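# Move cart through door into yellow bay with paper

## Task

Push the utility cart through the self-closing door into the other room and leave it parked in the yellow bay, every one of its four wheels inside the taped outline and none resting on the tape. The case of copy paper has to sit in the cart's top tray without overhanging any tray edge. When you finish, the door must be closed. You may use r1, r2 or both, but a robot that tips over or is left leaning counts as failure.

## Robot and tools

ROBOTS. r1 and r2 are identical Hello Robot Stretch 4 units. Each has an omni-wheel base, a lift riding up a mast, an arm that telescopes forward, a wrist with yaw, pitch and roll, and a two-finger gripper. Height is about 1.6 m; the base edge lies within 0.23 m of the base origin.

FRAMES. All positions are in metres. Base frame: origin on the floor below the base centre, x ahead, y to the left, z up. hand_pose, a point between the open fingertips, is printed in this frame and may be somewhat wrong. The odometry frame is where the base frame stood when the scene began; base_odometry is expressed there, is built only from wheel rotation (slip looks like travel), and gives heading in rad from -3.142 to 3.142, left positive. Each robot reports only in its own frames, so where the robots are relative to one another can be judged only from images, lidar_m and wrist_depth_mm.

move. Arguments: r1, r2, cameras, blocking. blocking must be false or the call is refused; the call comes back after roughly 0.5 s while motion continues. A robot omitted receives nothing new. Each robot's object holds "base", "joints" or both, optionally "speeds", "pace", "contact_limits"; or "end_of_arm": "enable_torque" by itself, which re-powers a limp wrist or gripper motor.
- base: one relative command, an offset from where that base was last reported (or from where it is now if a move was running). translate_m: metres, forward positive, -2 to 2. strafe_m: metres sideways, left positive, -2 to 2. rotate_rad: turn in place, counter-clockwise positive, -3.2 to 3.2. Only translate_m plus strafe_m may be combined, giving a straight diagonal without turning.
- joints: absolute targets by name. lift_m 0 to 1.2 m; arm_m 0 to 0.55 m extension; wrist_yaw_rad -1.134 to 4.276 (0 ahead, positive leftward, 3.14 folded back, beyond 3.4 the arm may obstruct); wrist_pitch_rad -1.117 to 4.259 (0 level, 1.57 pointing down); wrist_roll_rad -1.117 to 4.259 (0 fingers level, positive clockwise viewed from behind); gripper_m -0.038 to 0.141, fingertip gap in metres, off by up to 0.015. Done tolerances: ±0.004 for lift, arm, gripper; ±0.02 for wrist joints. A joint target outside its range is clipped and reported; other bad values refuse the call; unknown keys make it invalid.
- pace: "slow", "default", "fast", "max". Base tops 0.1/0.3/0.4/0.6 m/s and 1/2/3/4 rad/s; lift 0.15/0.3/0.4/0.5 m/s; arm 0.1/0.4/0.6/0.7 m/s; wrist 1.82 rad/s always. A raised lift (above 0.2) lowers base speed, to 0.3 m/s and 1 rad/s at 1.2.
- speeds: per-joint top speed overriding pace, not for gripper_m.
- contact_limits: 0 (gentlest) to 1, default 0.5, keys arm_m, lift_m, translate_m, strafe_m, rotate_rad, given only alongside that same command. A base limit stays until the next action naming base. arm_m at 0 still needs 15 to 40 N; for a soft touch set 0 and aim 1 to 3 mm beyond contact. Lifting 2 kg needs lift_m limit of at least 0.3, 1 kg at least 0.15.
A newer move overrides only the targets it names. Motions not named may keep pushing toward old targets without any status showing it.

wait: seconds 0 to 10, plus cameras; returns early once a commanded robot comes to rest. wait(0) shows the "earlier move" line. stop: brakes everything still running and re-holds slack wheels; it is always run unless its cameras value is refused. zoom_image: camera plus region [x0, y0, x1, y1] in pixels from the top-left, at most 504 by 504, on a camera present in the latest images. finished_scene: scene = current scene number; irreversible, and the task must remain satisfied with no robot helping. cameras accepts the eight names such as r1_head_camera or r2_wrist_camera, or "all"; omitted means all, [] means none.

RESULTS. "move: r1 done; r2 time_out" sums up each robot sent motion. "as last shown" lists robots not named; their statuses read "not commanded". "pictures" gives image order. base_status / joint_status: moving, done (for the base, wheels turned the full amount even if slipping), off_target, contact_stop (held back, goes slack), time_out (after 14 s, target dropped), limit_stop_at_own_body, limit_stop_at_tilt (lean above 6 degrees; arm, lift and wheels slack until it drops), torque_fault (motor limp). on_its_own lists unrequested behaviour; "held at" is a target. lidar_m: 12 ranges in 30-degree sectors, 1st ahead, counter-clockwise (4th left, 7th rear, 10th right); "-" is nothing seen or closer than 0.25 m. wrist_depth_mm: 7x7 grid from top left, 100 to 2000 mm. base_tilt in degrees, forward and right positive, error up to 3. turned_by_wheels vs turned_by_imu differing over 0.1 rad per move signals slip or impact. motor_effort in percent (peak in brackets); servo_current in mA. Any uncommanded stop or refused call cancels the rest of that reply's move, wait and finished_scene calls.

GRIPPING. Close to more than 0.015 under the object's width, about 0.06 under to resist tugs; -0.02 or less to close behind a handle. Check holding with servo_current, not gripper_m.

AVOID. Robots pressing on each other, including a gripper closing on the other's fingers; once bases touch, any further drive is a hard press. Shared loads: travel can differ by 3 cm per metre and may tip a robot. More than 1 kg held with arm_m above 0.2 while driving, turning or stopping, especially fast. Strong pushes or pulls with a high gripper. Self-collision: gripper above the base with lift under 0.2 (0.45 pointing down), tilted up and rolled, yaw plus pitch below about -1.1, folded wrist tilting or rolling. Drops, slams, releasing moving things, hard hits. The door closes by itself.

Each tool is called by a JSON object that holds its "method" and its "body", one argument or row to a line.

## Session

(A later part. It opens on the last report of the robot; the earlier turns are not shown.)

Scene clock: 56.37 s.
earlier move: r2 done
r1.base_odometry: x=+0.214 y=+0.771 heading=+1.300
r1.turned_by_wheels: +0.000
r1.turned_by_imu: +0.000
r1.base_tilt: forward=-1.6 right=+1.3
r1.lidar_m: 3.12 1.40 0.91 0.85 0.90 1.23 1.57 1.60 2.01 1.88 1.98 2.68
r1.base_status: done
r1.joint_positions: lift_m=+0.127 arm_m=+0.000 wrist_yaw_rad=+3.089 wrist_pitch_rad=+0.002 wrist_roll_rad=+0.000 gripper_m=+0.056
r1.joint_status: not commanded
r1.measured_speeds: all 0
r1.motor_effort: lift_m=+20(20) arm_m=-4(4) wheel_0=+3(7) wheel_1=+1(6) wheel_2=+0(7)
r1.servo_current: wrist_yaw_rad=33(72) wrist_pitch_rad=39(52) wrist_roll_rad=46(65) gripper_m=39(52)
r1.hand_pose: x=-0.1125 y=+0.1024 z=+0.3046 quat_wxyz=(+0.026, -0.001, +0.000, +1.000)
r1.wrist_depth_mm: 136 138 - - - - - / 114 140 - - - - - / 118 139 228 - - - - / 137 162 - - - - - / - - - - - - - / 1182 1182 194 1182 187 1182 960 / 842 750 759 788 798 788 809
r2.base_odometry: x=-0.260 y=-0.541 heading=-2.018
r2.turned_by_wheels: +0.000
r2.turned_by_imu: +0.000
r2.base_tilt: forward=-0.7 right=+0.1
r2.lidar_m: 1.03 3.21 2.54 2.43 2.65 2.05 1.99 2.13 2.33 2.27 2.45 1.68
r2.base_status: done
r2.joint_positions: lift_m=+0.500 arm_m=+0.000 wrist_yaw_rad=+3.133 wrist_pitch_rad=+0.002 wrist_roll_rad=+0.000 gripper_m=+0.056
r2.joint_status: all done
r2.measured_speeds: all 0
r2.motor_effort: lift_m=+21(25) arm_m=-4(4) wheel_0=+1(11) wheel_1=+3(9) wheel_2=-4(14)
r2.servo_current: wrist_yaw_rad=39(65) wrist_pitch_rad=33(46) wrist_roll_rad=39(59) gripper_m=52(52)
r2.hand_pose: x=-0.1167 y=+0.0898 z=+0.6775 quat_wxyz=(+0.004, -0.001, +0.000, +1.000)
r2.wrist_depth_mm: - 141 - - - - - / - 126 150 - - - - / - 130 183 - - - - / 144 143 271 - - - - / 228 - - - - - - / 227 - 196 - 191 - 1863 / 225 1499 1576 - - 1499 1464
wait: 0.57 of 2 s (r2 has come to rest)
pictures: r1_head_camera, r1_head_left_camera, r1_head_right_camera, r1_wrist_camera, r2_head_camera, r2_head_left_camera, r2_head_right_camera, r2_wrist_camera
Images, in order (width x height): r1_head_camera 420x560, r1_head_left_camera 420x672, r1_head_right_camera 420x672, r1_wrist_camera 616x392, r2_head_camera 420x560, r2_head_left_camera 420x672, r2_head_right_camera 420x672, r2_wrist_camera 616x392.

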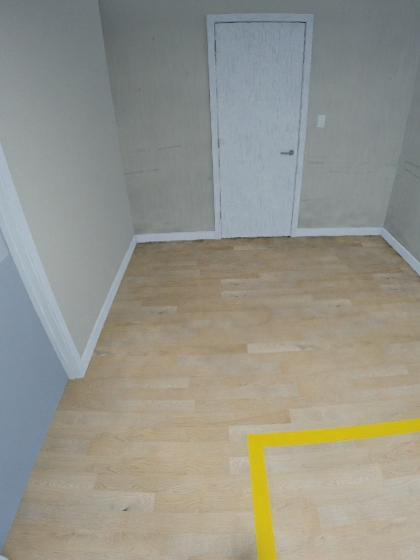

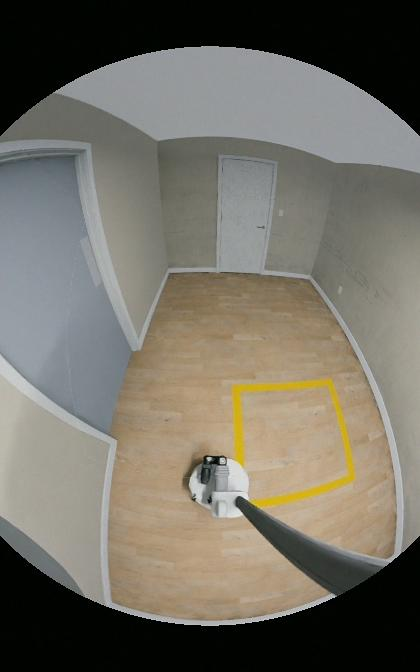

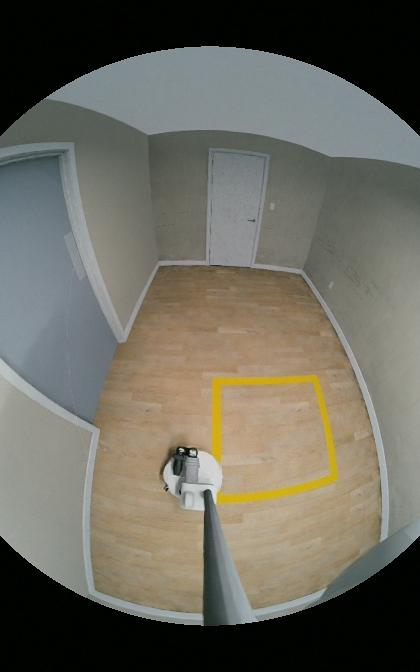

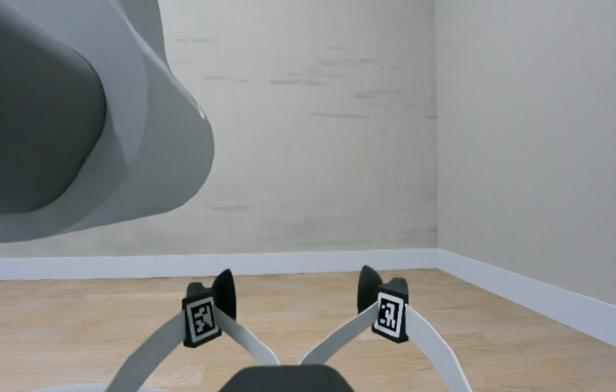

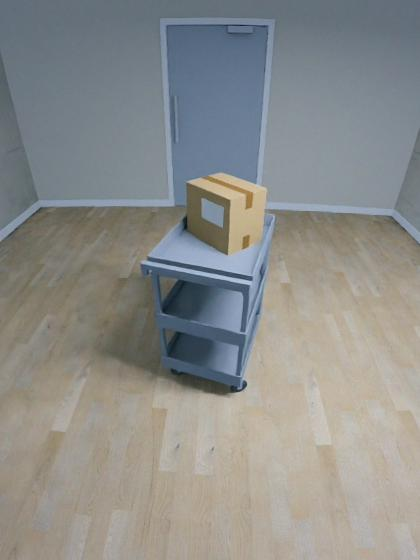

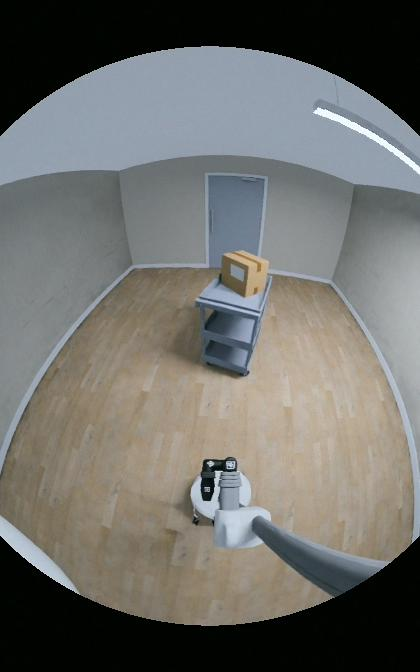

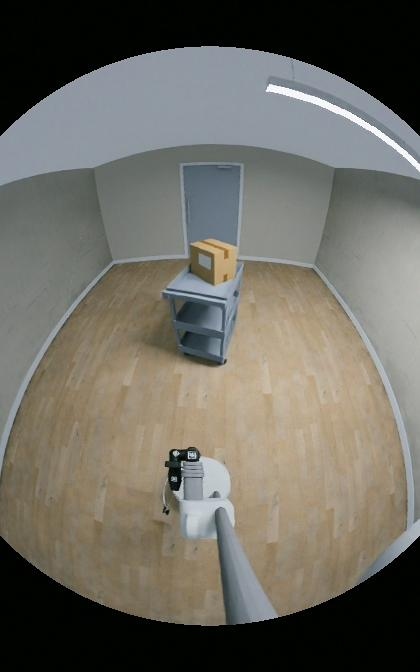

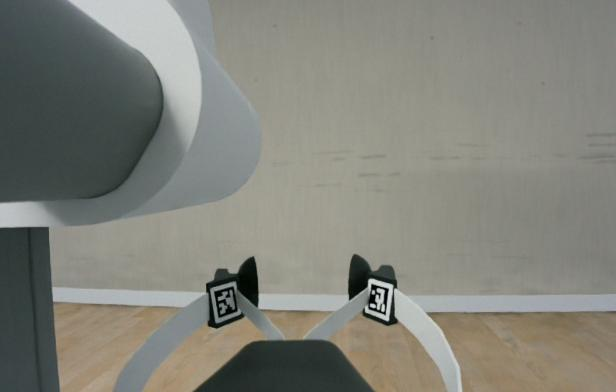

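{"method": "move", "body": {
  "blocking": false,
  "r1": {"base":{"translate_m":0.85},"joints":{"lift_m":0.6}},
  "r2": {"base":{"strafe_m":-1.1},"joints":{"lift_m":0.8}},
  "cameras": []
}}

{"method": "wait", "body": {
  "seconds": 6,
  "cameras": []
}}

{"method": "wait", "body": {
  "seconds": 6,
  "cameras": []
}}

{"method": "move", "body": {
  "blocking": false,
  "r1": {"base":{"rotate_rad":1.57}},
  "r2": {"base":{"translate_m":1.7}},
  "cameras": []
}}

{"method": "wait", "body": {
  "seconds": 4,
  "cameras": []
}}

{"method": "wait", "body": {
  "seconds": 6
}}

Scene clock: 85.37 s.
move: r1 moving; r2 moving
r1.base_odometry: x=+0.222 y=+0.801 heading=+1.300
r1.turned_by_wheels: +0.000
r1.turned_by_imu: +0.000
r1.base_tilt: forward=-1.6 right=+1.3
r1.lidar_m: 3.08 1.38 0.99 0.85 0.90 1.22 1.60 1.65 2.01 1.90 1.99 2.64
r1.base_status: translate_m moving
r1.joint_positions: lift_m=+0.164 arm_m=+0.000 wrist_yaw_rad=+3.089 wrist_pitch_rad=+0.002 wrist_roll_rad=+0.000 gripper_m=+0.056
r1.joint_status: lift_m moving
r1.measured_speeds: translate_m=+0.122 strafe_m=+0.000 rotate_rad=-0.007 lift_m=+0.146 arm_m=+0.000 wrist_yaw_rad=+0.000 wrist_pitch_rad=+0.000 wrist_roll_rad=+0.000
r1.motor_effort: lift_m=+26(27) arm_m=-4(4) wheel_0=+8(8) wheel_1=+4(7) wheel_2=-8(9)
r1.servo_current: wrist_yaw_rad=52(65) wrist_pitch_rad=33(52) wrist_roll_rad=46(65) gripper_m=39(46)
r1.hand_pose: x=-0.1125 y=+0.1024 z=+0.3421 quat_wxyz=(+0.026, -0.001, +0.000, +1.000)
r1.wrist_depth_mm: 136 138 - - - - - / 112 139 - - - - - / 116 139 221 - - - - / 136 158 - - - - - / - - - - - - - / 1281 1308 193 1281 187 1255 - / 917 820 820 866 842 842 854
r2.base_odometry: x=-0.292 y=-0.525 heading=-2.018
r2.turned_by_wheels: +0.000
r2.turned_by_imu: +0.000
r2.base_tilt: forward=-0.7 right=+0.1
r2.lidar_m: 1.01 3.30 2.56 2.46 2.66 2.06 2.00 2.16 2.32 2.23 2.42 3.52
r2.base_status: strafe_m moving
r2.joint_positions: lift_m=+0.538 arm_m=+0.000 wrist_yaw_rad=+3.133 wrist_pitch_rad=+0.002 wrist_roll_rad=+0.000 gripper_m=+0.056
r2.joint_status: lift_m moving
r2.measured_speeds: translate_m=+0.000 strafe_m=-0.140 rotate_rad=+0.002 lift_m=+0.146 arm_m=+0.000 wrist_yaw_rad=+0.000 wrist_pitch_rad=+0.000 wrist_roll_rad=+0.000
r2.motor_effort: lift_m=+23(24) arm_m=-4(4) wheel_0=+12(16) wheel_1=-10(11) wheel_2=-1(3)
r2.servo_current: wrist_yaw_rad=46(52) wrist_pitch_rad=39(46) wrist_roll_rad=52(52) gripper_m=52(52)
r2.hand_pose: x=-0.1167 y=+0.0898 z=+0.7154 quat_wxyz=(+0.004, -0.001, +0.000, +1.000)
r2.wrist_depth_mm: - 140 - - - - - / - 127 150 - - - - / - 129 185 - - - - / 144 143 265 - - - - / 230 - - - - - - / 227 - 196 - 191 - 1983 / 227 1576 1661 - - 1537 1576

Scene clock: 89.20 s.
earlier move: r1 done; r2 moving
r1.base_odometry: x=+0.441 y=+1.590 heading=+1.300
r1.turned_by_wheels: +0.000
r1.turned_by_imu: +0.001
r1.base_tilt: forward=-1.6 right=+1.3
r1.lidar_m: 2.28 1.33 0.99 0.96 1.01 1.26 2.41 2.52 1.99 1.87 1.94 2.37
r1.base_status: done
r1.joint_positions: lift_m=+0.599 arm_m=+0.000 wrist_yaw_rad=+3.089 wrist_pitch_rad=+0.002 wrist_roll_rad=+0.000 gripper_m=+0.056
r1.joint_status: all done
r1.measured_speeds: all 0
r1.motor_effort: lift_m=+25(29) arm_m=-4(4) wheel_0=+2(9) wheel_1=+2(8) wheel_2=+0(11)
r1.servo_current: wrist_yaw_rad=39(72) wrist_pitch_rad=46(52) wrist_roll_rad=59(65) gripper_m=39(52)
r1.hand_pose: x=-0.1125 y=+0.1024 z=+0.7771 quat_wxyz=(+0.026, -0.001, +0.000, +1.000)
r1.wrist_depth_mm: 136 138 - - - - - / 113 139 - - - - - / 118 140 273 - - - - / 137 161 - - - - - / - - - - - - - / - - 193 - 187 - - / 1921 1708 1756 153 1808 - -
r2.base_odometry: x=-1.233 y=-0.073 heading=-2.018
r2.turned_by_wheels: +0.000
r2.turned_by_imu: +0.000
r2.base_tilt: forward=-0.7 right=+0.1
r2.lidar_m: 3.69 1.33 1.55 3.51 2.75 2.12 2.09 1.59 1.23 1.19 1.32 1.93
r2.base_status: strafe_m moving
r2.joint_positions: lift_m=+0.800 arm_m=+0.000 wrist_yaw_rad=+3.133 wrist_pitch_rad=+0.002 wrist_roll_rad=+0.000 gripper_m=+0.056
r2.joint_status: all done
r2.measured_speeds: translate_m=-0.001 strafe_m=-0.110 rotate_rad=+0.005 lift_m=+0.000 arm_m=+0.000 wrist_yaw_rad=+0.000 wrist_pitch_rad=+0.000 wrist_roll_rad=+0.000
r2.motor_effort: lift_m=+21(25) arm_m=-4(4) wheel_0=+3(16) wheel_1=-3(12) wheel_2=-1(3)
r2.servo_current: wrist_yaw_rad=39(59) wrist_pitch_rad=39(46) wrist_roll_rad=52(65) gripper_m=46(59)
r2.hand_pose: x=-0.1167 y=+0.0898 z=+0.9775 quat_wxyz=(+0.004, -0.001, +0.000, +1.000)
r2.wrist_depth_mm: - 141 - - - - - / - 125 156 - - - - / - 129 191 - - - - / 144 144 268 - - - - / 219 - - - - - - / 219 - 196 - 191 - - / 224 1983 - - - - -
wait: 3.83 of 6 s (r1 has come to rest)

Scene clock: 89.87 s.
earlier move: r2 done
r1.base_odometry: x=+0.441 y=+1.590 heading=+1.300
r1.turned_by_wheels: +0.000
r1.turned_by_imu: +0.000
r1.base_tilt: forward=-1.6 right=+1.3
r1.lidar_m: 2.28 1.34 0.99 0.96 1.02 1.25 2.41 2.52 2.01 1.88 1.95 2.32
r1.base_status: done
r1.joint_positions: lift_m=+0.599 arm_m=+0.000 wrist_yaw_rad=+3.089 wrist_pitch_rad=+0.002 wrist_roll_rad=+0.000 gripper_m=+0.056
r1.joint_status: all done
r1.measured_speeds: all 0
r1.motor_effort: lift_m=+25(29) arm_m=-4(4) wheel_0=+2(9) wheel_1=+2(8) wheel_2=+0(11)
r1.servo_current: wrist_yaw_rad=46(72) wrist_pitch_rad=39(52) wrist_roll_rad=46(72) gripper_m=39(52)
r1.hand_pose: x=-0.1125 y=+0.1024 z=+0.7771 quat_wxyz=(+0.026, -0.001, +0.000, +1.000)
r1.wrist_depth_mm: 136 139 - - - - - / 113 139 - - - - - / 118 140 273 - - - - / 137 161 - - - - - / - - - - - - - / - - 193 - 187 - - / 1921 1708 1708 153 1863 - -
r2.base_odometry: x=-1.251 y=-0.065 heading=-2.019
r2.turned_by_wheels: +0.000
r2.turned_by_imu: +0.000
r2.base_tilt: forward=-0.7 right=+0.0
r2.lidar_m: 3.70 1.34 1.55 3.53 2.75 2.14 2.09 1.56 1.20 1.20 1.29 1.86
r2.base_status: done
r2.joint_positions: lift_m=+0.800 arm_m=+0.000 wrist_yaw_rad=+3.133 wrist_pitch_rad=+0.002 wrist_roll_rad=+0.000 gripper_m=+0.056
r2.joint_status: all done
r2.measured_speeds: all 0
r2.motor_effort: lift_m=+21(25) arm_m=-4(4) wheel_0=+2(16) wheel_1=-3(12) wheel_2=+0(3)
r2.servo_current: wrist_yaw_rad=46(59) wrist_pitch_rad=33(46) wrist_roll_rad=65(65) gripper_m=46(59)
r2.hand_pose: x=-0.1167 y=+0.0898 z=+0.9775 quat_wxyz=(+0.004, -0.001, +0.000, +1.000)
r2.wrist_depth_mm: - 141 - - - - - / - 125 148 - - - - / - 129 190 - - - - / 144 143 267 - - - - / 220 - - - - - - / 218 - 196 - 191 - - / 224 1808 - - - - -
wait: 0.67 of 6 s (r2 has come to rest)

Scene clock: 90.37 s.
move: r1 moving; r2 moving
r1.base_odometry: x=+0.441 y=+1.590 heading=+1.552
r1.turned_by_wheels: +0.252
r1.turned_by_imu: +0.252
r1.base_tilt: forward=-1.6 right=+1.3
r1.lidar_m: 1.95 1.08 0.96 0.96 1.05 1.71 2.41 2.26 1.91 1.90 2.16 2.29
r1.base_status: rotate_rad moving
r1.joint_positions: lift_m=+0.599 arm_m=+0.000 wrist_yaw_rad=+3.089 wrist_pitch_rad=+0.002 wrist_roll_rad=+0.000 gripper_m=+0.056
r1.joint_status: not commanded
r1.measured_speeds: translate_m=-0.002 strafe_m=-0.001 rotate_rad=+0.969 lift_m=+0.000 arm_m=+0.000 wrist_yaw_rad=+0.000 wrist_pitch_rad=+0.000 wrist_roll_rad=+0.000
r1.motor_effort: lift_m=+25(25) arm_m=-4(4) wheel_0=-6(9) wheel_1=-8(8) wheel_2=-7(7)
r1.servo_current: wrist_yaw_rad=46(59) wrist_pitch_rad=39(52) wrist_roll_rad=59(72) gripper_m=39(46)
r1.hand_pose: x=-0.1125 y=+0.1024 z=+0.7771 quat_wxyz=(+0.026, -0.001, +0.000, +1.000)
r1.wrist_depth_mm: 136 139 - - - - - / 113 139 - - - - - / 118 139 273 - - - - / 137 162 - - - - - / - - - - - - - / - - 194 - 188 - - / 1921 1708 1756 153 1863 1756 -
r2.base_odometry: x=-1.265 y=-0.093 heading=-2.019
r2.turned_by_wheels: +0.000
r2.turned_by_imu: +0.000
r2.base_tilt: forward=-0.7 right=+0.1
r2.lidar_m: 3.68 1.30 1.44 3.54 2.82 2.18 2.11 1.57 1.22 1.18 1.27 1.86
r2.base_status: translate_m moving
r2.joint_positions: lift_m=+0.800 arm_m=+0.000 wrist_yaw_rad=+3.133 wrist_pitch_rad=+0.002 wrist_roll_rad=+0.000 gripper_m=+0.056
r2.joint_status: not commanded
r2.measured_speeds: translate_m=+0.121 strafe_m=+0.000 rotate_rad=-0.004 lift_m=+0.000 arm_m=+0.000 wrist_yaw_rad=+0.000 wrist_pitch_rad=+0.000 wrist_roll_rad=+0.000
r2.motor_effort: lift_m=+21(21) arm_m=-4(4) wheel_0=+6(10) wheel_1=+6(8) wheel_2=-12(13)
r2.servo_current: wrist_yaw_rad=46(59) wrist_pitch_rad=39(46) wrist_roll_rad=46(59) gripper_m=52(52)
r2.hand_pose: x=-0.1167 y=+0.0898 z=+0.9775 quat_wxyz=(+0.004, -0.001, +0.000, +1.000)
r2.wrist_depth_mm: - 140 - - - - - / - 124 146 - - - - / - 128 188 - - - - / 144 144 262 - - - - / 220 - - - - - - / 217 - 196 - 192 - - / 222 1921 - - - - -

Scene clock: 91.93 s.
earlier move: r1 done; r2 moving
r1.base_odometry: x=+0.441 y=+1.590 heading=+2.870
r1.turned_by_wheels: +1.318
r1.turned_by_imu: +1.325
r1.base_tilt: forward=-1.5 right=+1.3
r1.lidar_m: 0.96 0.99 1.24 2.40 2.47 1.99 1.88 1.98 2.43 2.29 1.33 1.01
r1.base_status: done
r1.joint_positions: lift_m=+0.600 arm_m=+0.000 wrist_yaw_rad=+3.089 wrist_pitch_rad=+0.002 wrist_roll_rad=+0.000 gripper_m=+0.056
r1.joint_status: not commanded
r1.measured_speeds: all 0
r1.motor_effort: lift_m=+25(25) arm_m=-4(4) wheel_0=-3(9) wheel_1=-1(9) wheel_2=+0(8)
r1.servo_current: wrist_yaw_rad=20(65) wrist_pitch_rad=33(52) wrist_roll_rad=52(72) gripper_m=33(52)
r1.hand_pose: x=-0.1125 y=+0.1024 z=+0.7771 quat_wxyz=(+0.026, -0.001, +0.000, +1.000)
r1.wrist_depth_mm: 136 138 - - - - - / 113 139 - - - - - / 117 140 237 - - - - / 137 161 - - - - - / - - - - - - - / - - 191 - 187 - - / 1756 164 1756 154 1808 1708 1863
r2.base_odometry: x=-1.442 y=-0.462 heading=-2.018
r2.turned_by_wheels: +0.000
r2.turned_by_imu: +0.001
r2.base_tilt: forward=-0.7 right=+0.0
r2.lidar_m: 3.25 1.16 1.04 3.51 3.34 2.60 2.52 1.65 1.26 1.21 1.32 1.94
r2.base_status: translate_m moving
r2.joint_positions: lift_m=+0.800 arm_m=+0.000 wrist_yaw_rad=+3.133 wrist_pitch_rad=+0.002 wrist_roll_rad=+0.000 gripper_m=+0.056
r2.joint_status: not commanded
r2.measured_speeds: translate_m=+0.299 strafe_m=+0.000 rotate_rad=+0.005 lift_m=+0.000 arm_m=+0.000 wrist_yaw_rad=+0.000 wrist_pitch_rad=+0.000 wrist_roll_rad=+0.000
r2.motor_effort: lift_m=+21(21) arm_m=-4(4) wheel_0=+2(10) wheel_1=+6(9) wheel_2=-10(15)
r2.servo_current: wrist_yaw_rad=39(59) wrist_pitch_rad=46(46) wrist_roll_rad=39(59) gripper_m=39(59)
r2.hand_pose: x=-0.1167 y=+0.0898 z=+0.9775 quat_wxyz=(+0.004, -0.001, +0.000, +1.000)
r2.wrist_depth_mm: - 141 - - - - - / - 124 146 - - - - / - 128 189 - - - - / 144 143 263 - - - - / 219 - - - - - - / 218 - 196 - 191 - - / 223 1921 - - - - -
wait: 1.57 of 4 s (r1 has come to rest)

Scene clock: 97.03 s.
earlier move: r2 done
r1.base_odometry: x=+0.441 y=+1.590 heading=+2.870
r1.turned_by_wheels: +0.000
r1.turned_by_imu: +0.000
r1.base_tilt: forward=-1.6 right=+1.3
r1.lidar_m: 0.97 0.99 1.27 2.40 2.49 1.98 1.87 1.97 2.42 2.28 1.32 1.00
r1.base_status: done
r1.joint_positions: lift_m=+0.600 arm_m=+0.000 wrist_yaw_rad=+3.089 wrist_pitch_rad=+0.002 wrist_roll_rad=+0.000 gripper_m=+0.056
r1.joint_status: not commanded
r1.measured_speeds: all 0
r1.motor_effort: lift_m=+25(25) arm_m=-4(4) wheel_0=-2(9) wheel_1=+0(9) wheel_2=+0(8)
r1.servo_current: wrist_yaw_rad=65(72) wrist_pitch_rad=39(52) wrist_roll_rad=33(72) gripper_m=39(52)
r1.hand_pose: x=-0.1125 y=+0.1024 z=+0.7771 quat_wxyz=(+0.026, -0.001, +0.000, +1.000)
r1.wrist_depth_mm: 136 139 - - - - - / 113 139 - - - - - / 117 139 236 - - - - / 137 161 - - - - - / - - - - - - - / - - 191 - 188 - - / 1808 164 1756 153 1863 1618 1863
r2.base_odometry: x=-1.987 y=-1.597 heading=-2.018
r2.turned_by_wheels: +0.000
r2.turned_by_imu: +0.002
r2.base_tilt: forward=-0.7 right=+0.1
r2.lidar_m: 2.00 2.17 3.18 0.65 0.73 3.88 3.84 1.74 1.36 1.33 1.45 2.07
r2.base_status: done
r2.joint_positions: lift_m=+0.800 arm_m=+0.000 wrist_yaw_rad=+3.133 wrist_pitch_rad=+0.002 wrist_roll_rad=+0.000 gripper_m=+0.056
r2.joint_status: not commanded
r2.measured_speeds: all 0
r2.motor_effort: lift_m=+21(21) arm_m=-4(4) wheel_0=+3(10) wheel_1=+2(9) wheel_2=-3(15)
r2.servo_current: wrist_yaw_rad=52(59) wrist_pitch_rad=33(52) wrist_roll_rad=52(65) gripper_m=46(59)
r2.hand_pose: x=-0.1167 y=+0.0898 z=+0.9775 quat_wxyz=(+0.004, -0.001, +0.000, +1.000)
r2.wrist_depth_mm: - 141 - - - - - / - 127 151 - - - - / - 129 185 - - - - / 144 144 265 - - - - / 220 - - - - - - / 220 - 196 - 190 - - / 225 - - - - - -
wait: 5.10 of 6 s (r2 has come to rest)
pictures: r1_head_camera, r1_head_left_camera, r1_head_right_camera, r1_wrist_camera, r2_head_camera, r2_head_left_camera, r2_head_right_camera, r2_wrist_camera
Images, in order (width x height): r1_head_camera 420x560, r1_head_left_camera 420x672, r1_head_right_camera 420x672, r1_wrist_camera 616x392, r2_head_camera 420x560, r2_head_left_camera 420x672, r2_head_right_camera 420x672, r2_wrist_camera 616x392.

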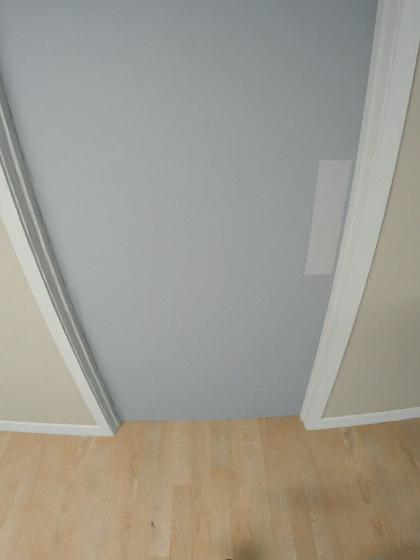

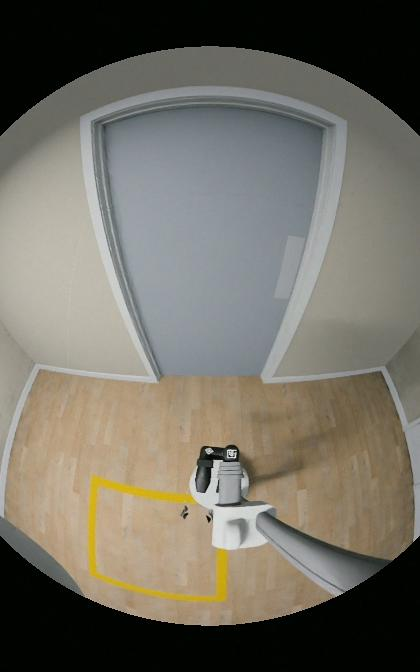

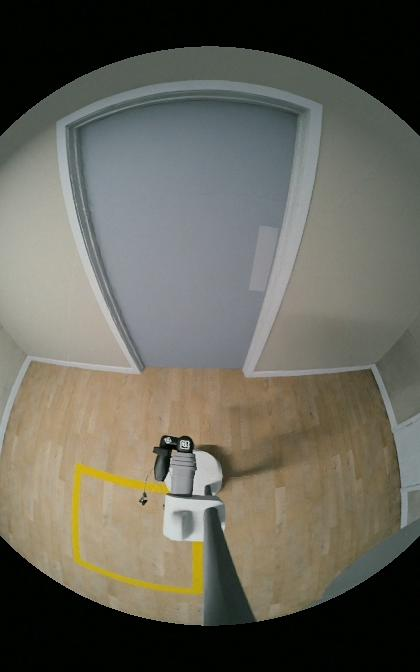

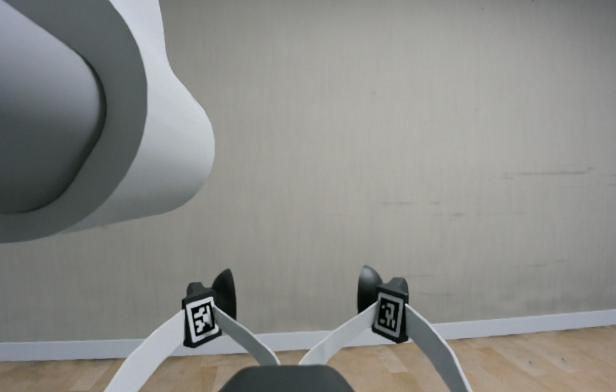

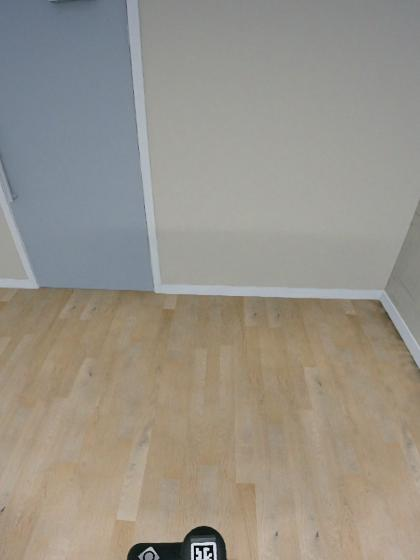

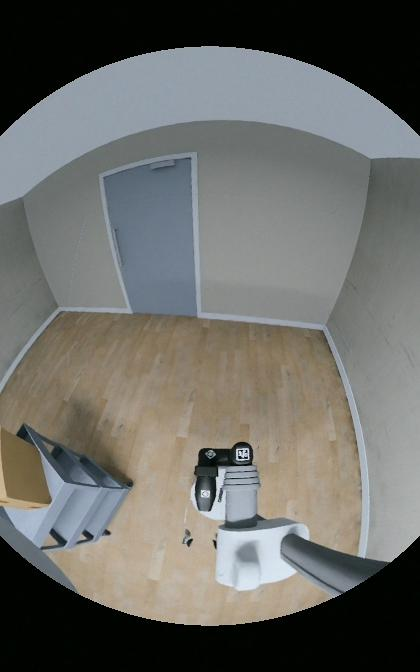

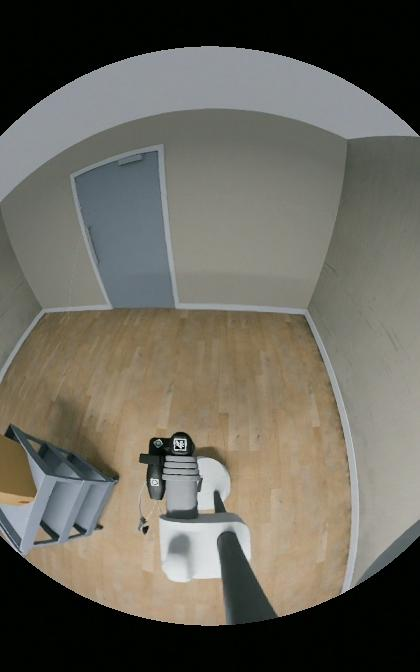

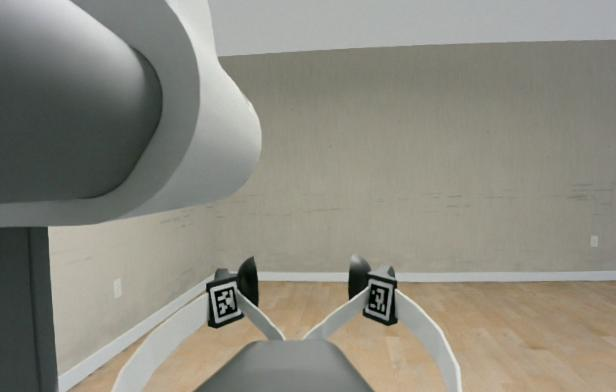

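{"method": "move", "body": {
  "blocking": false,
  "r1": {"base":{"translate_m":0.6,"strafe_m":-0.1}},
  "r2": {"base":{"translate_m":1.2,"strafe_m":-0.3},"joints":{"lift_m":0.85}},
  "cameras": []
}}

{"method": "wait", "body": {
  "seconds": 3,
  "cameras": []
}}

{"method": "wait", "body": {
  "seconds": 6,
  "cameras": []
}}

{"method": "move", "body": {
  "blocking": false,
  "r2": {"base":{"rotate_rad":1.57},"joints":{"wrist_yaw_rad":0}},
  "cameras": []
}}

{"method": "wait", "body": {
  "seconds": 4
}}

Scene clock: 124.13 s.
move: r1 moving; r2 moving
r1.base_odometry: x=+0.413 y=+1.603 heading=+2.870
r1.turned_by_wheels: +0.000
r1.turned_by_imu: +0.000
r1.base_tilt: forward=-1.6 right=+1.2
r1.lidar_m: 0.93 0.98 1.18 2.41 2.48 2.01 1.91 1.99 2.42 2.31 1.28 0.95
r1.base_status: translate_m moving; strafe_m moving
r1.joint_positions: lift_m=+0.600 arm_m=+0.000 wrist_yaw_rad=+3.089 wrist_pitch_rad=+0.002 wrist_roll_rad=+0.000 gripper_m=+0.056
r1.joint_status: not commanded
r1.measured_speeds: translate_m=+0.122 strafe_m=-0.020 rotate_rad=-0.003 lift_m=+0.000 arm_m=+0.000 wrist_yaw_rad=+0.000 wrist_pitch_rad=+0.000 wrist_roll_rad=+0.000
r1.motor_effort: lift_m=+25(25) arm_m=-4(4) wheel_0=+8(9) wheel_1=+4(6) wheel_2=-8(9)
r1.servo_current: wrist_yaw_rad=46(59) wrist_pitch_rad=39(52) wrist_roll_rad=46(72) gripper_m=39(46)
r1.hand_pose: x=-0.1125 y=+0.1024 z=+0.7771 quat_wxyz=(+0.026, -0.001, +0.000, +1.000)
r1.wrist_depth_mm: 136 138 - - - - - / 113 139 - - - - - / 117 139 272 - - - - / 137 162 - - - - - / - - - - - - - / - - 192 - 187 - - / 1863 164 1661 153 1808 1708 1808
r2.base_odometry: x=-2.007 y=-1.622 heading=-2.018
r2.turned_by_wheels: +0.000
r2.turned_by_imu: +0.001
r2.base_tilt: forward=-0.7 right=+0.1
r2.lidar_m: 1.98 2.12 3.09 0.66 0.72 3.89 3.87 1.80 1.36 1.31 1.47 2.01
r2.base_status: translate_m moving; strafe_m moving
r2.joint_positions: lift_m=+0.835 arm_m=+0.000 wrist_yaw_rad=+3.133 wrist_pitch_rad=+0.002 wrist_roll_rad=+0.000 gripper_m=+0.056
r2.joint_status: lift_m moving
r2.measured_speeds: translate_m=+0.123 strafe_m=-0.029 rotate_rad=+0.000 lift_m=+0.099 arm_m=+0.000 wrist_yaw_rad=+0.000 wrist_pitch_rad=+0.000 wrist_roll_rad=+0.000
r2.motor_effort: lift_m=+23(25) arm_m=-3(4) wheel_0=+11(11) wheel_1=+5(7) wheel_2=-12(13)
r2.servo_current: wrist_yaw_rad=46(52) wrist_pitch_rad=46(46) wrist_roll_rad=46(52) gripper_m=46(52)
r2.hand_pose: x=-0.1167 y=+0.0898 z=+1.0127 quat_wxyz=(+0.004, -0.001, +0.000, +1.000)
r2.wrist_depth_mm: - 141 - - - - - / - 126 150 - - - - / - 129 183 - - - - / 144 143 270 - - - - / 219 - - - - - - / 220 - 196 - 190 - - / 224 - - - - - -

Scene clock: 127.13 s.
earlier move: r1 done; r2 moving
r1.base_odometry: x=-0.110 y=+1.847 heading=+2.870
r1.turned_by_wheels: +0.000
r1.turned_by_imu: +0.000
r1.base_tilt: forward=-1.6 right=+1.3
r1.lidar_m: 0.36 0.40 0.54 1.09 2.60 2.62 2.45 2.59 2.31 1.46 0.46 0.38
r1.base_status: done
r1.joint_positions: lift_m=+0.600 arm_m=+0.000 wrist_yaw_rad=+3.089 wrist_pitch_rad=+0.002 wrist_roll_rad=+0.000 gripper_m=+0.056
r1.joint_status: not commanded
r1.measured_speeds: all 0
r1.motor_effort: lift_m=+25(25) arm_m=-4(4) wheel_0=+2(10) wheel_1=+1(8) wheel_2=+1(10)
r1.servo_current: wrist_yaw_rad=46(65) wrist_pitch_rad=39(52) wrist_roll_rad=59(78) gripper_m=39(52)
r1.hand_pose: x=-0.1125 y=+0.1024 z=+0.7771 quat_wxyz=(+0.026, -0.001, +0.000, +1.000)
r1.wrist_depth_mm: 136 138 - - - - - / 113 139 - - - - - / 118 140 273 - - - - / 137 162 - - - - - / - - - - - - - / - - 194 - 188 - - / 1863 1708 1661 143 1863 1661 1863
r2.base_odometry: x=-2.546 y=-2.271 heading=-2.018
r2.turned_by_wheels: +0.000
r2.turned_by_imu: +0.001
r2.base_tilt: forward=-0.6 right=+0.0
r2.lidar_m: 1.14 1.23 1.85 3.56 1.28 1.28 - 1.57 1.25 1.18 1.30 1.16
r2.base_status: translate_m moving; strafe_m moving
r2.joint_positions: lift_m=+0.850 arm_m=+0.000 wrist_yaw_rad=+3.133 wrist_pitch_rad=+0.002 wrist_roll_rad=+0.000 gripper_m=+0.056
r2.joint_status: all done
r2.measured_speeds: translate_m=+0.292 strafe_m=-0.072 rotate_rad=-0.001 lift_m=+0.000 arm_m=+0.000 wrist_yaw_rad=+0.000 wrist_pitch_rad=+0.000 wrist_roll_rad=+0.000
r2.motor_effort: lift_m=+21(25) arm_m=-4(4) wheel_0=+7(11) wheel_1=+5(7) wheel_2=-9(15)
r2.servo_current: wrist_yaw_rad=33(65) wrist_pitch_rad=39(52) wrist_roll_rad=52(59) gripper_m=46(59)
r2.hand_pose: x=-0.1167 y=+0.0898 z=+1.0275 quat_wxyz=(+0.004, -0.001, +0.000, +1.000)
r2.wrist_depth_mm: - 141 - - - - - / - 125 148 - - - - / - 129 191 - - - - / 144 143 267 - - - - / 220 - - - - - - / 219 - 196 - 190 - - / 223 1863 - - - - 1921
wait: 3.00 s; no rest

Scene clock: 129.20 s.
earlier move: r2 done
r1.base_odometry: x=-0.110 y=+1.847 heading=+2.870
r1.turned_by_wheels: +0.000
r1.turned_by_imu: +0.000
r1.base_tilt: forward=-1.6 right=+1.3
r1.lidar_m: 0.37 0.40 0.54 1.10 2.62 2.62 2.47 2.59 2.26 1.50 0.45 0.41
r1.base_status: done
r1.joint_positions: lift_m=+0.600 arm_m=+0.000 wrist_yaw_rad=+3.089 wrist_pitch_rad=+0.002 wrist_roll_rad=+0.000 gripper_m=+0.056
r1.joint_status: not commanded
r1.measured_speeds: all 0
r1.motor_effort: lift_m=+24(25) arm_m=-4(4) wheel_0=+2(10) wheel_1=+1(8) wheel_2=+1(10)
r1.servo_current: wrist_yaw_rad=46(72) wrist_pitch_rad=39(52) wrist_roll_rad=46(78) gripper_m=39(52)
r1.hand_pose: x=-0.1125 y=+0.1024 z=+0.7771 quat_wxyz=(+0.026, -0.001, +0.000, +1.000)
r1.wrist_depth_mm: 136 139 - - - - - / 113 139 - - - - - / 118 140 273 - - - - / 137 162 - - - - - / - - - - - - - / - - 193 - 187 - - / 1983 1708 1708 143 1808 1708 1863
r2.base_odometry: x=-2.776 y=-2.549 heading=-2.018
r2.turned_by_wheels: +0.000
r2.turned_by_imu: +0.001
r2.base_tilt: forward=-0.7 right=+0.0
r2.lidar_m: 0.79 0.88 1.29 3.59 1.68 1.58 3.53 1.53 1.17 1.14 1.06 0.81
r2.base_status: done
r2.joint_positions: lift_m=+0.850 arm_m=+0.000 wrist_yaw_rad=+3.133 wrist_pitch_rad=+0.002 wrist_roll_rad=+0.000 gripper_m=+0.056
r2.joint_status: all done
r2.measured_speeds: all 0
r2.motor_effort: lift_m=+21(25) arm_m=-4(4) wheel_0=+4(11) wheel_1=+2(7) wheel_2=-2(15)
r2.servo_current: wrist_yaw_rad=46(65) wrist_pitch_rad=46(52) wrist_roll_rad=52(65) gripper_m=52(59)
r2.hand_pose: x=-0.1167 y=+0.0898 z=+1.0275 quat_wxyz=(+0.004, -0.001, +0.000, +1.000)
r2.wrist_depth_mm: - 140 - - - - - / - 126 149 - - - - / - 129 183 - - - - / 144 143 268 - - - - / 220 - - - - - - / 219 - 196 - 190 - - / 224 125 - - - - -
wait: 2.07 of 6 s (r2 has come to rest)

Scene clock: 129.70 s.
move: r2 moving
r1: as last shown
r1.lidar_m: 0.38 0.39 0.54 1.12 2.59 2.63 2.49 2.59 2.29 1.44 0.45 0.41
r1.motor_effort: lift_m=+25(25) arm_m=-4(4) wheel_0=+1(2) wheel_1=+2(2) wheel_2=+1(1)
r1.servo_current: wrist_yaw_rad=59(65) wrist_pitch_rad=52(52) wrist_roll_rad=46(65) gripper_m=39(46)
r1.wrist_depth_mm: 136 139 - - - - - / 113 139 - - - - - / 117 140 272 - - - - / 137 162 - - - - - / - - - - - - - / - - 193 - 187 - - / 1983 1708 1708 143 1808 1708 1863
r2.base_odometry: x=-2.776 y=-2.549 heading=-1.767
r2.turned_by_wheels: +0.251
r2.turned_by_imu: +0.244
r2.base_tilt: forward=-0.7 right=+0.1
r2.lidar_m: 0.82 0.96 1.81 3.64 1.59 5.01 2.08 1.29 1.15 1.16 0.89 0.80
r2.base_status: rotate_rad moving
r2.joint_positions: lift_m=+0.850 arm_m=+0.000 wrist_yaw_rad=+2.569 wrist_pitch_rad=+0.002 wrist_roll_rad=+0.000 gripper_m=+0.056
r2.joint_status: wrist_yaw_rad moving
r2.measured_speeds: translate_m=+0.001 strafe_m=+0.000 rotate_rad=+0.977 lift_m=+0.000 arm_m=+0.000 wrist_yaw_rad=-1.746 wrist_pitch_rad=+0.000 wrist_roll_rad=+0.000
r2.motor_effort: lift_m=+21(21) arm_m=-4(4) wheel_0=-3(11) wheel_1=-10(10) wheel_2=-10(12)
r2.servo_current: wrist_yaw_rad=78(130) wrist_pitch_rad=33(46) wrist_roll_rad=59(59) gripper_m=46(52)
r2.hand_pose: x=-0.0240 y=+0.2298 z=+1.0275 quat_wxyz=(+0.283, -0.001, +0.000, +0.959)
r2.wrist_depth_mm: - - - - - - - / - - - - - - - / - - - - - - - / - - - - - - - / - - - - - - - / - - 196 - 191 - - / - - - - - - -

Scene clock: 131.60 s.
earlier move: r2 done
r1.base_odometry: x=-0.110 y=+1.847 heading=+2.870
r1.turned_by_wheels: +0.000
r1.turned_by_imu: +0.000
r1.base_tilt: forward=-1.6 right=+1.3
r1.lidar_m: 0.38 0.39 0.53 1.09 2.61 2.63 2.47 2.56 2.31 1.46 0.44 0.41
r1.base_status: not commanded
r1.joint_positions: lift_m=+0.600 arm_m=+0.000 wrist_yaw_rad=+3.089 wrist_pitch_rad=+0.002 wrist_roll_rad=+0.000 gripper_m=+0.056
r1.joint_status: not commanded
r1.measured_speeds: all 0
r1.motor_effort: lift_m=+25(25) arm_m=-4(4) wheel_0=+1(2) wheel_1=+1(2) wheel_2=+1(1)
r1.servo_current: wrist_yaw_rad=52(72) wrist_pitch_rad=39(52) wrist_roll_rad=52(65) gripper_m=39(46)
r1.hand_pose: x=-0.1125 y=+0.1024 z=+0.7771 quat_wxyz=(+0.026, -0.001, +0.000, +1.000)
r1.wrist_depth_mm: 136 139 - - - - - / 113 139 - - - - - / 117 139 273 - - - - / 137 162 - - - - - / - - - - - - - / - - 194 - 187 - - / 1863 1661 1756 143 1808 1661 1808
r2.base_odometry: x=-2.776 y=-2.549 heading=-0.449
r2.turned_by_wheels: +1.318
r2.turned_by_imu: +1.283
r2.base_tilt: forward=-0.7 right=+0.0
r2.lidar_m: 3.59 1.66 1.60 3.49 1.55 1.19 1.14 1.09 0.78 0.78 0.85 1.23
r2.base_status: done
r2.joint_positions: lift_m=+0.850 arm_m=+0.000 wrist_yaw_rad=+0.003 wrist_pitch_rad=+0.002 wrist_roll_rad=+0.000 gripper_m=+0.056
r2.joint_status: all done
r2.measured_speeds: all 0
r2.motor_effort: lift_m=+21(21) arm_m=-4(4) wheel_0=-2(11) wheel_1=-4(10) wheel_2=-5(13)
r2.servo_current: wrist_yaw_rad=33(156) wrist_pitch_rad=39(46) wrist_roll_rad=65(65) gripper_m=52(52)
r2.hand_pose: x=+0.4596 y=-0.0866 z=+1.0275 quat_wxyz=(+1.000, +0.000, +0.001, +0.001)
r2.wrist_depth_mm: - - - - - - - / - - - - - - - / - - - - - - - / - - - - - - - / - - - - - - - / - - 196 - 190 - - / - - - - - - -
wait: 1.90 of 4 s (r2 has come to rest)
pictures: r1_head_camera, r1_head_left_camera, r1_head_right_camera, r1_wrist_camera, r2_head_camera, r2_head_left_camera, r2_head_right_camera, r2_wrist_camera
Images, in order (width x height): r1_head_camera 420x560, r1_head_left_camera 420x672, r1_head_right_camera 420x672, r1_wrist_camera 616x392, r2_head_camera 420x560, r2_head_left_camera 420x672, r2_head_right_camera 420x672, r2_wrist_camera 616x392.

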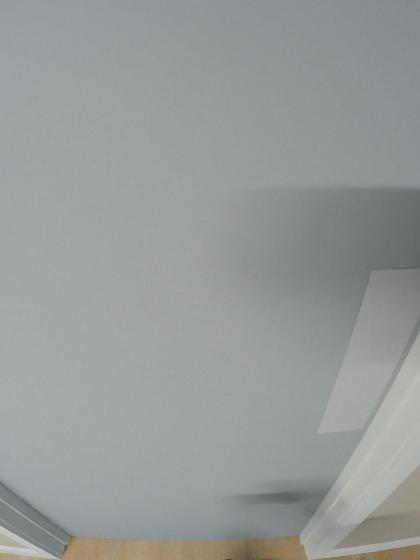

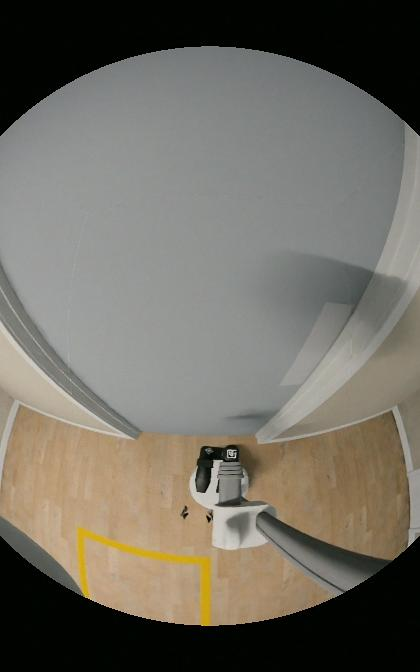

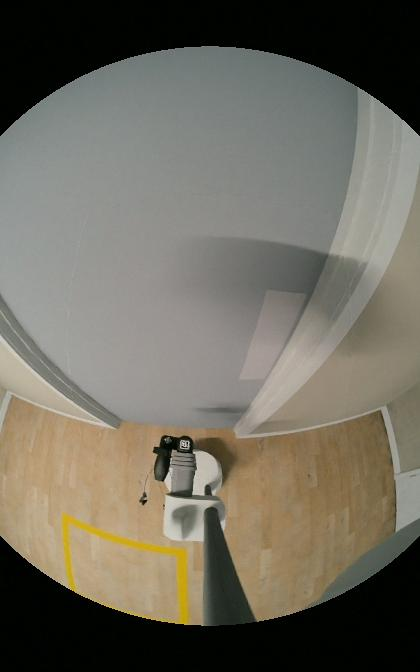

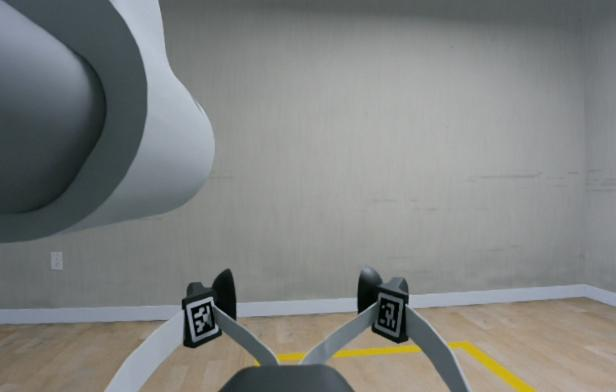

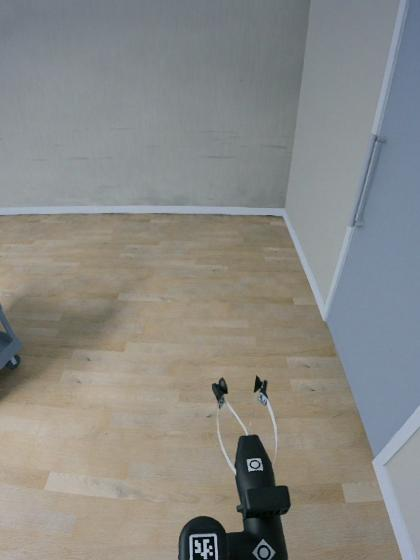

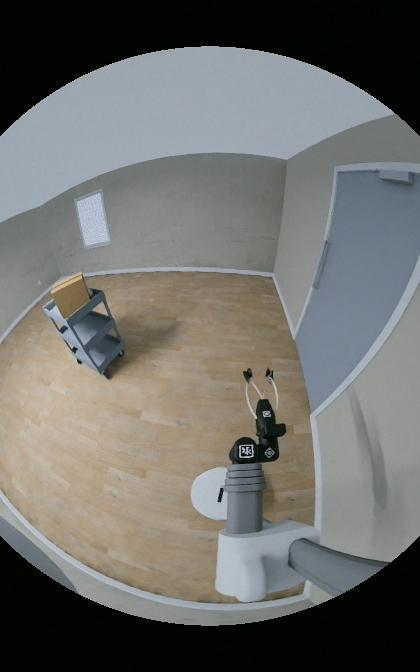

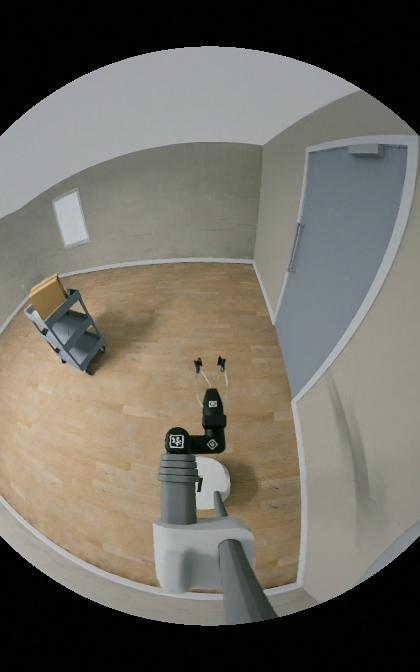

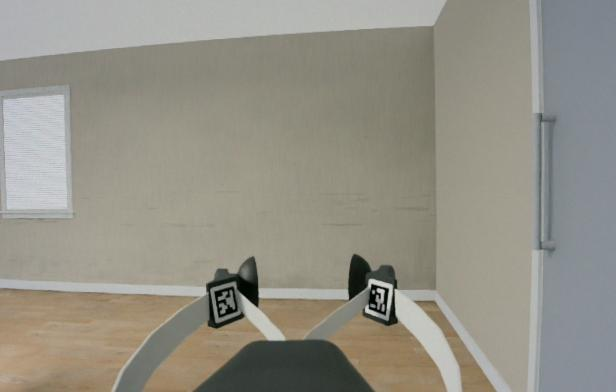

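{"method": "move", "body": {
  "blocking": false,
  "r1": {"base":{"translate_m":0.45},"pace":"slow","contact_limits":{"translate_m":0.7}},
  "cameras": []
}}

{"method": "wait", "body": {
  "seconds": 8
}}

Scene clock: 140.07 s.
move: r1 moving
r1.base_odometry: x=-0.122 y=+1.850 heading=+2.871
r1.turned_by_wheels: +0.000
r1.turned_by_imu: +0.000
r1.base_tilt: forward=-1.6 right=+1.3
r1.lidar_m: 0.36 0.38 0.52 1.05 2.62 2.63 2.47 2.60 2.28 1.40 0.41 0.39
r1.base_status: translate_m moving
r1.joint_positions: lift_m=+0.600 arm_m=+0.000 wrist_yaw_rad=+3.089 wrist_pitch_rad=+0.002 wrist_roll_rad=+0.000 gripper_m=+0.056
r1.joint_status: not commanded
r1.measured_speeds: translate_m=+0.049 strafe_m=+0.000 rotate_rad=+0.003 lift_m=+0.000 arm_m=+0.000 wrist_yaw_rad=+0.000 wrist_pitch_rad=+0.000 wrist_roll_rad=+0.000
r1.motor_effort: lift_m=+25(25) arm_m=-4(4) wheel_0=+5(5) wheel_1=+5(5) wheel_2=-6(7)
r1.servo_current: wrist_yaw_rad=46(52) wrist_pitch_rad=39(46) wrist_roll_rad=46(65) gripper_m=46(46)
r1.contact_limits: translate_m 0.7
r1.hand_pose: x=-0.1125 y=+0.1024 z=+0.7771 quat_wxyz=(+0.026, -0.001, +0.000, +1.000)
r1.wrist_depth_mm: 136 139 - - - - - / 113 139 - - - - - / 117 140 273 - - - - / 137 162 - - - - - / - - - - - - - / - - 193 - 187 - - / 1983 1756 1756 143 1808 1708 1863
r2: as last shown
r2.turned_by_wheels: +0.000
r2.turned_by_imu: +0.000
r2.base_tilt: forward=-0.7 right=+0.1
r2.lidar_m: 3.61 1.67 1.57 3.52 1.55 1.17 1.14 1.07 0.80 0.81 0.87 1.25
r2.motor_effort: lift_m=+21(21) arm_m=-4(4) wheel_0=-2(2) wheel_1=-4(4) wheel_2=-5(5)
r2.servo_current: wrist_yaw_rad=39(59) wrist_pitch_rad=39(39) wrist_roll_rad=52(59) gripper_m=46(52)

Scene clock: 145.40 s.
earlier move: r1 done
r1.base_odometry: x=-0.543 y=+1.967 heading=+2.870
r1.turned_by_wheels: +0.000
r1.turned_by_imu: +0.102
r1.base_tilt: forward=-1.7 right=+1.3
r1.lidar_m: 0.25 0.25 0.25 0.40 2.67 2.95 2.89 2.94 0.33 0.29 2.33 0.25
r1.base_status: done
r1.joint_positions: lift_m=+0.600 arm_m=+0.000 wrist_yaw_rad=+3.098 wrist_pitch_rad=+0.002 wrist_roll_rad=+0.000 gripper_m=+0.056
r1.joint_status: not commanded
r1.measured_speeds: all 0
r1.motor_effort: lift_m=+22(25) arm_m=+7(7) wheel_0=+3(20) wheel_1=+10(17) wheel_2=-12(20)
r1.servo_current: wrist_yaw_rad=65(78) wrist_pitch_rad=39(52) wrist_roll_rad=46(72) gripper_m=39(52)
r1.contact_limits: translate_m 0.7
r1.hand_pose: x=-0.1137 y=+0.0999 z=+0.7773 quat_wxyz=(+0.022, -0.001, +0.000, +1.000)
r1.wrist_depth_mm: - 136 - - - - - / - 136 222 - - - - / 107 137 182 - - - - / 123 137 281 - - - - / - - - - - - - / - - 194 - 187 - - / 1863 1708 1756 153 1756 1661 1863
r2.base_odometry: x=-2.776 y=-2.549 heading=-0.449
r2.turned_by_wheels: +0.000
r2.turned_by_imu: +0.001
r2.base_tilt: forward=-0.6 right=+0.1
r2.lidar_m: 3.60 1.63 1.58 3.52 1.53 1.19 1.15 1.06 0.82 0.78 0.86 1.17
r2.base_status: not commanded
r2.joint_positions: lift_m=+0.850 arm_m=+0.000 wrist_yaw_rad=+0.003 wrist_pitch_rad=+0.002 wrist_roll_rad=+0.000 gripper_m=+0.056
r2.joint_status: not commanded
r2.measured_speeds: all 0
r2.motor_effort: lift_m=+21(21) arm_m=-4(4) wheel_0=-2(3) wheel_1=-4(4) wheel_2=-5(5)
r2.servo_current: wrist_yaw_rad=46(65) wrist_pitch_rad=39(52) wrist_roll_rad=46(65) gripper_m=46(52)
r2.hand_pose: x=+0.4596 y=-0.0866 z=+1.0275 quat_wxyz=(+1.000, +0.000, +0.001, +0.001)
r2.wrist_depth_mm: - - - - - - - / - - - - - - - / - - - - - - - / - - - - - - - / - - - - - 1281 - / - - 196 - 190 - - / - - - - - - -
wait: 5.33 of 8 s (r1 has come to rest)
pictures: r1_head_camera, r1_head_left_camera, r1_head_right_camera, r1_wrist_camera, r2_head_camera, r2_head_left_camera, r2_head_right_camera, r2_wrist_camera
Images, in order (width x height): r1_head_camera 420x560, r1_head_left_camera 420x672, r1_head_right_camera 420x672, r1_wrist_camera 616x392, r2_head_camera 420x560, r2_head_left_camera 420x672, r2_head_right_camera 420x672, r2_wrist_camera 616x392.

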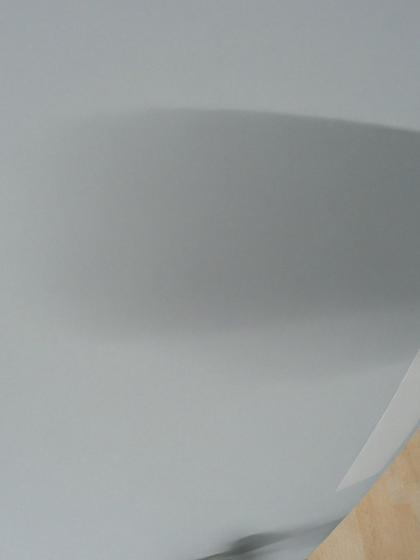

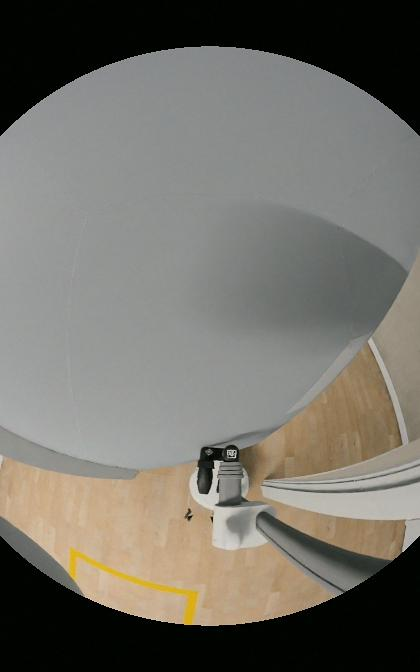

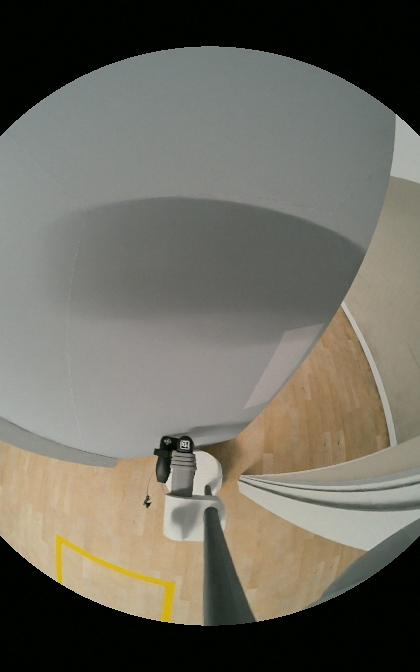

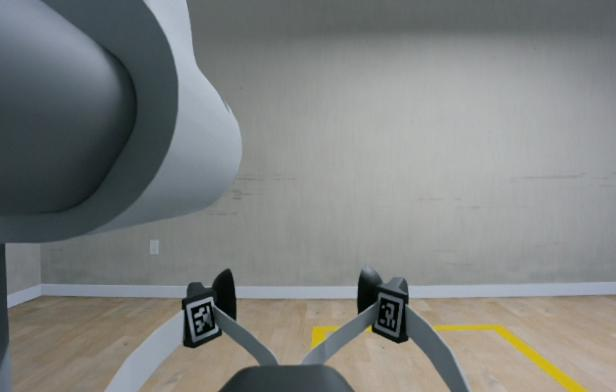

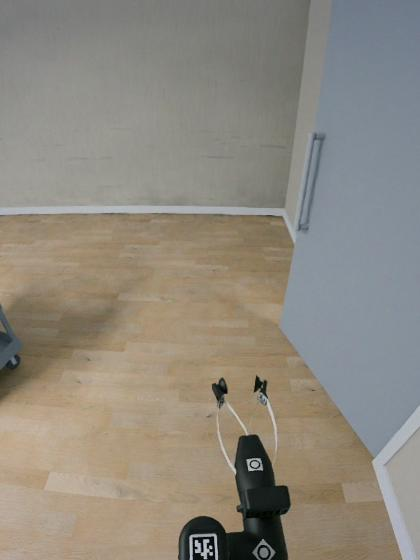

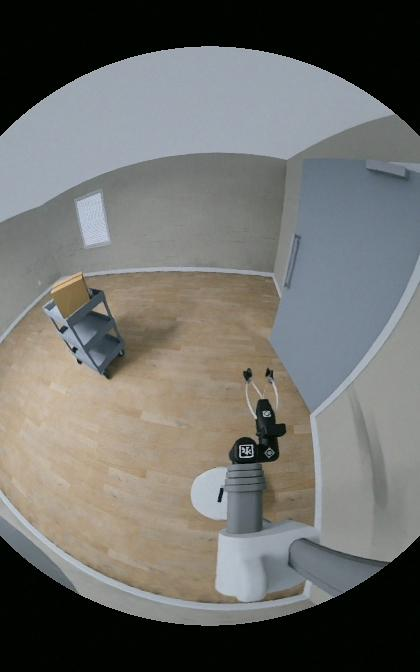

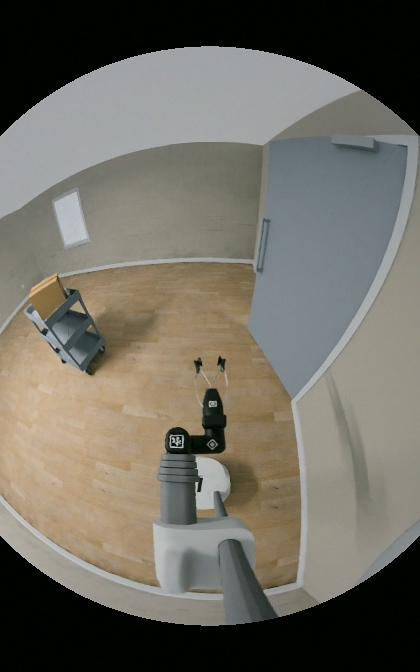

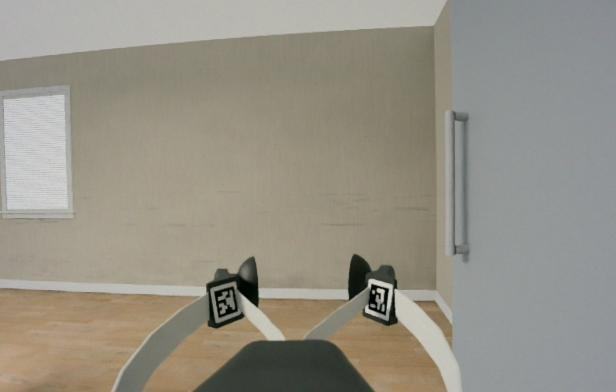

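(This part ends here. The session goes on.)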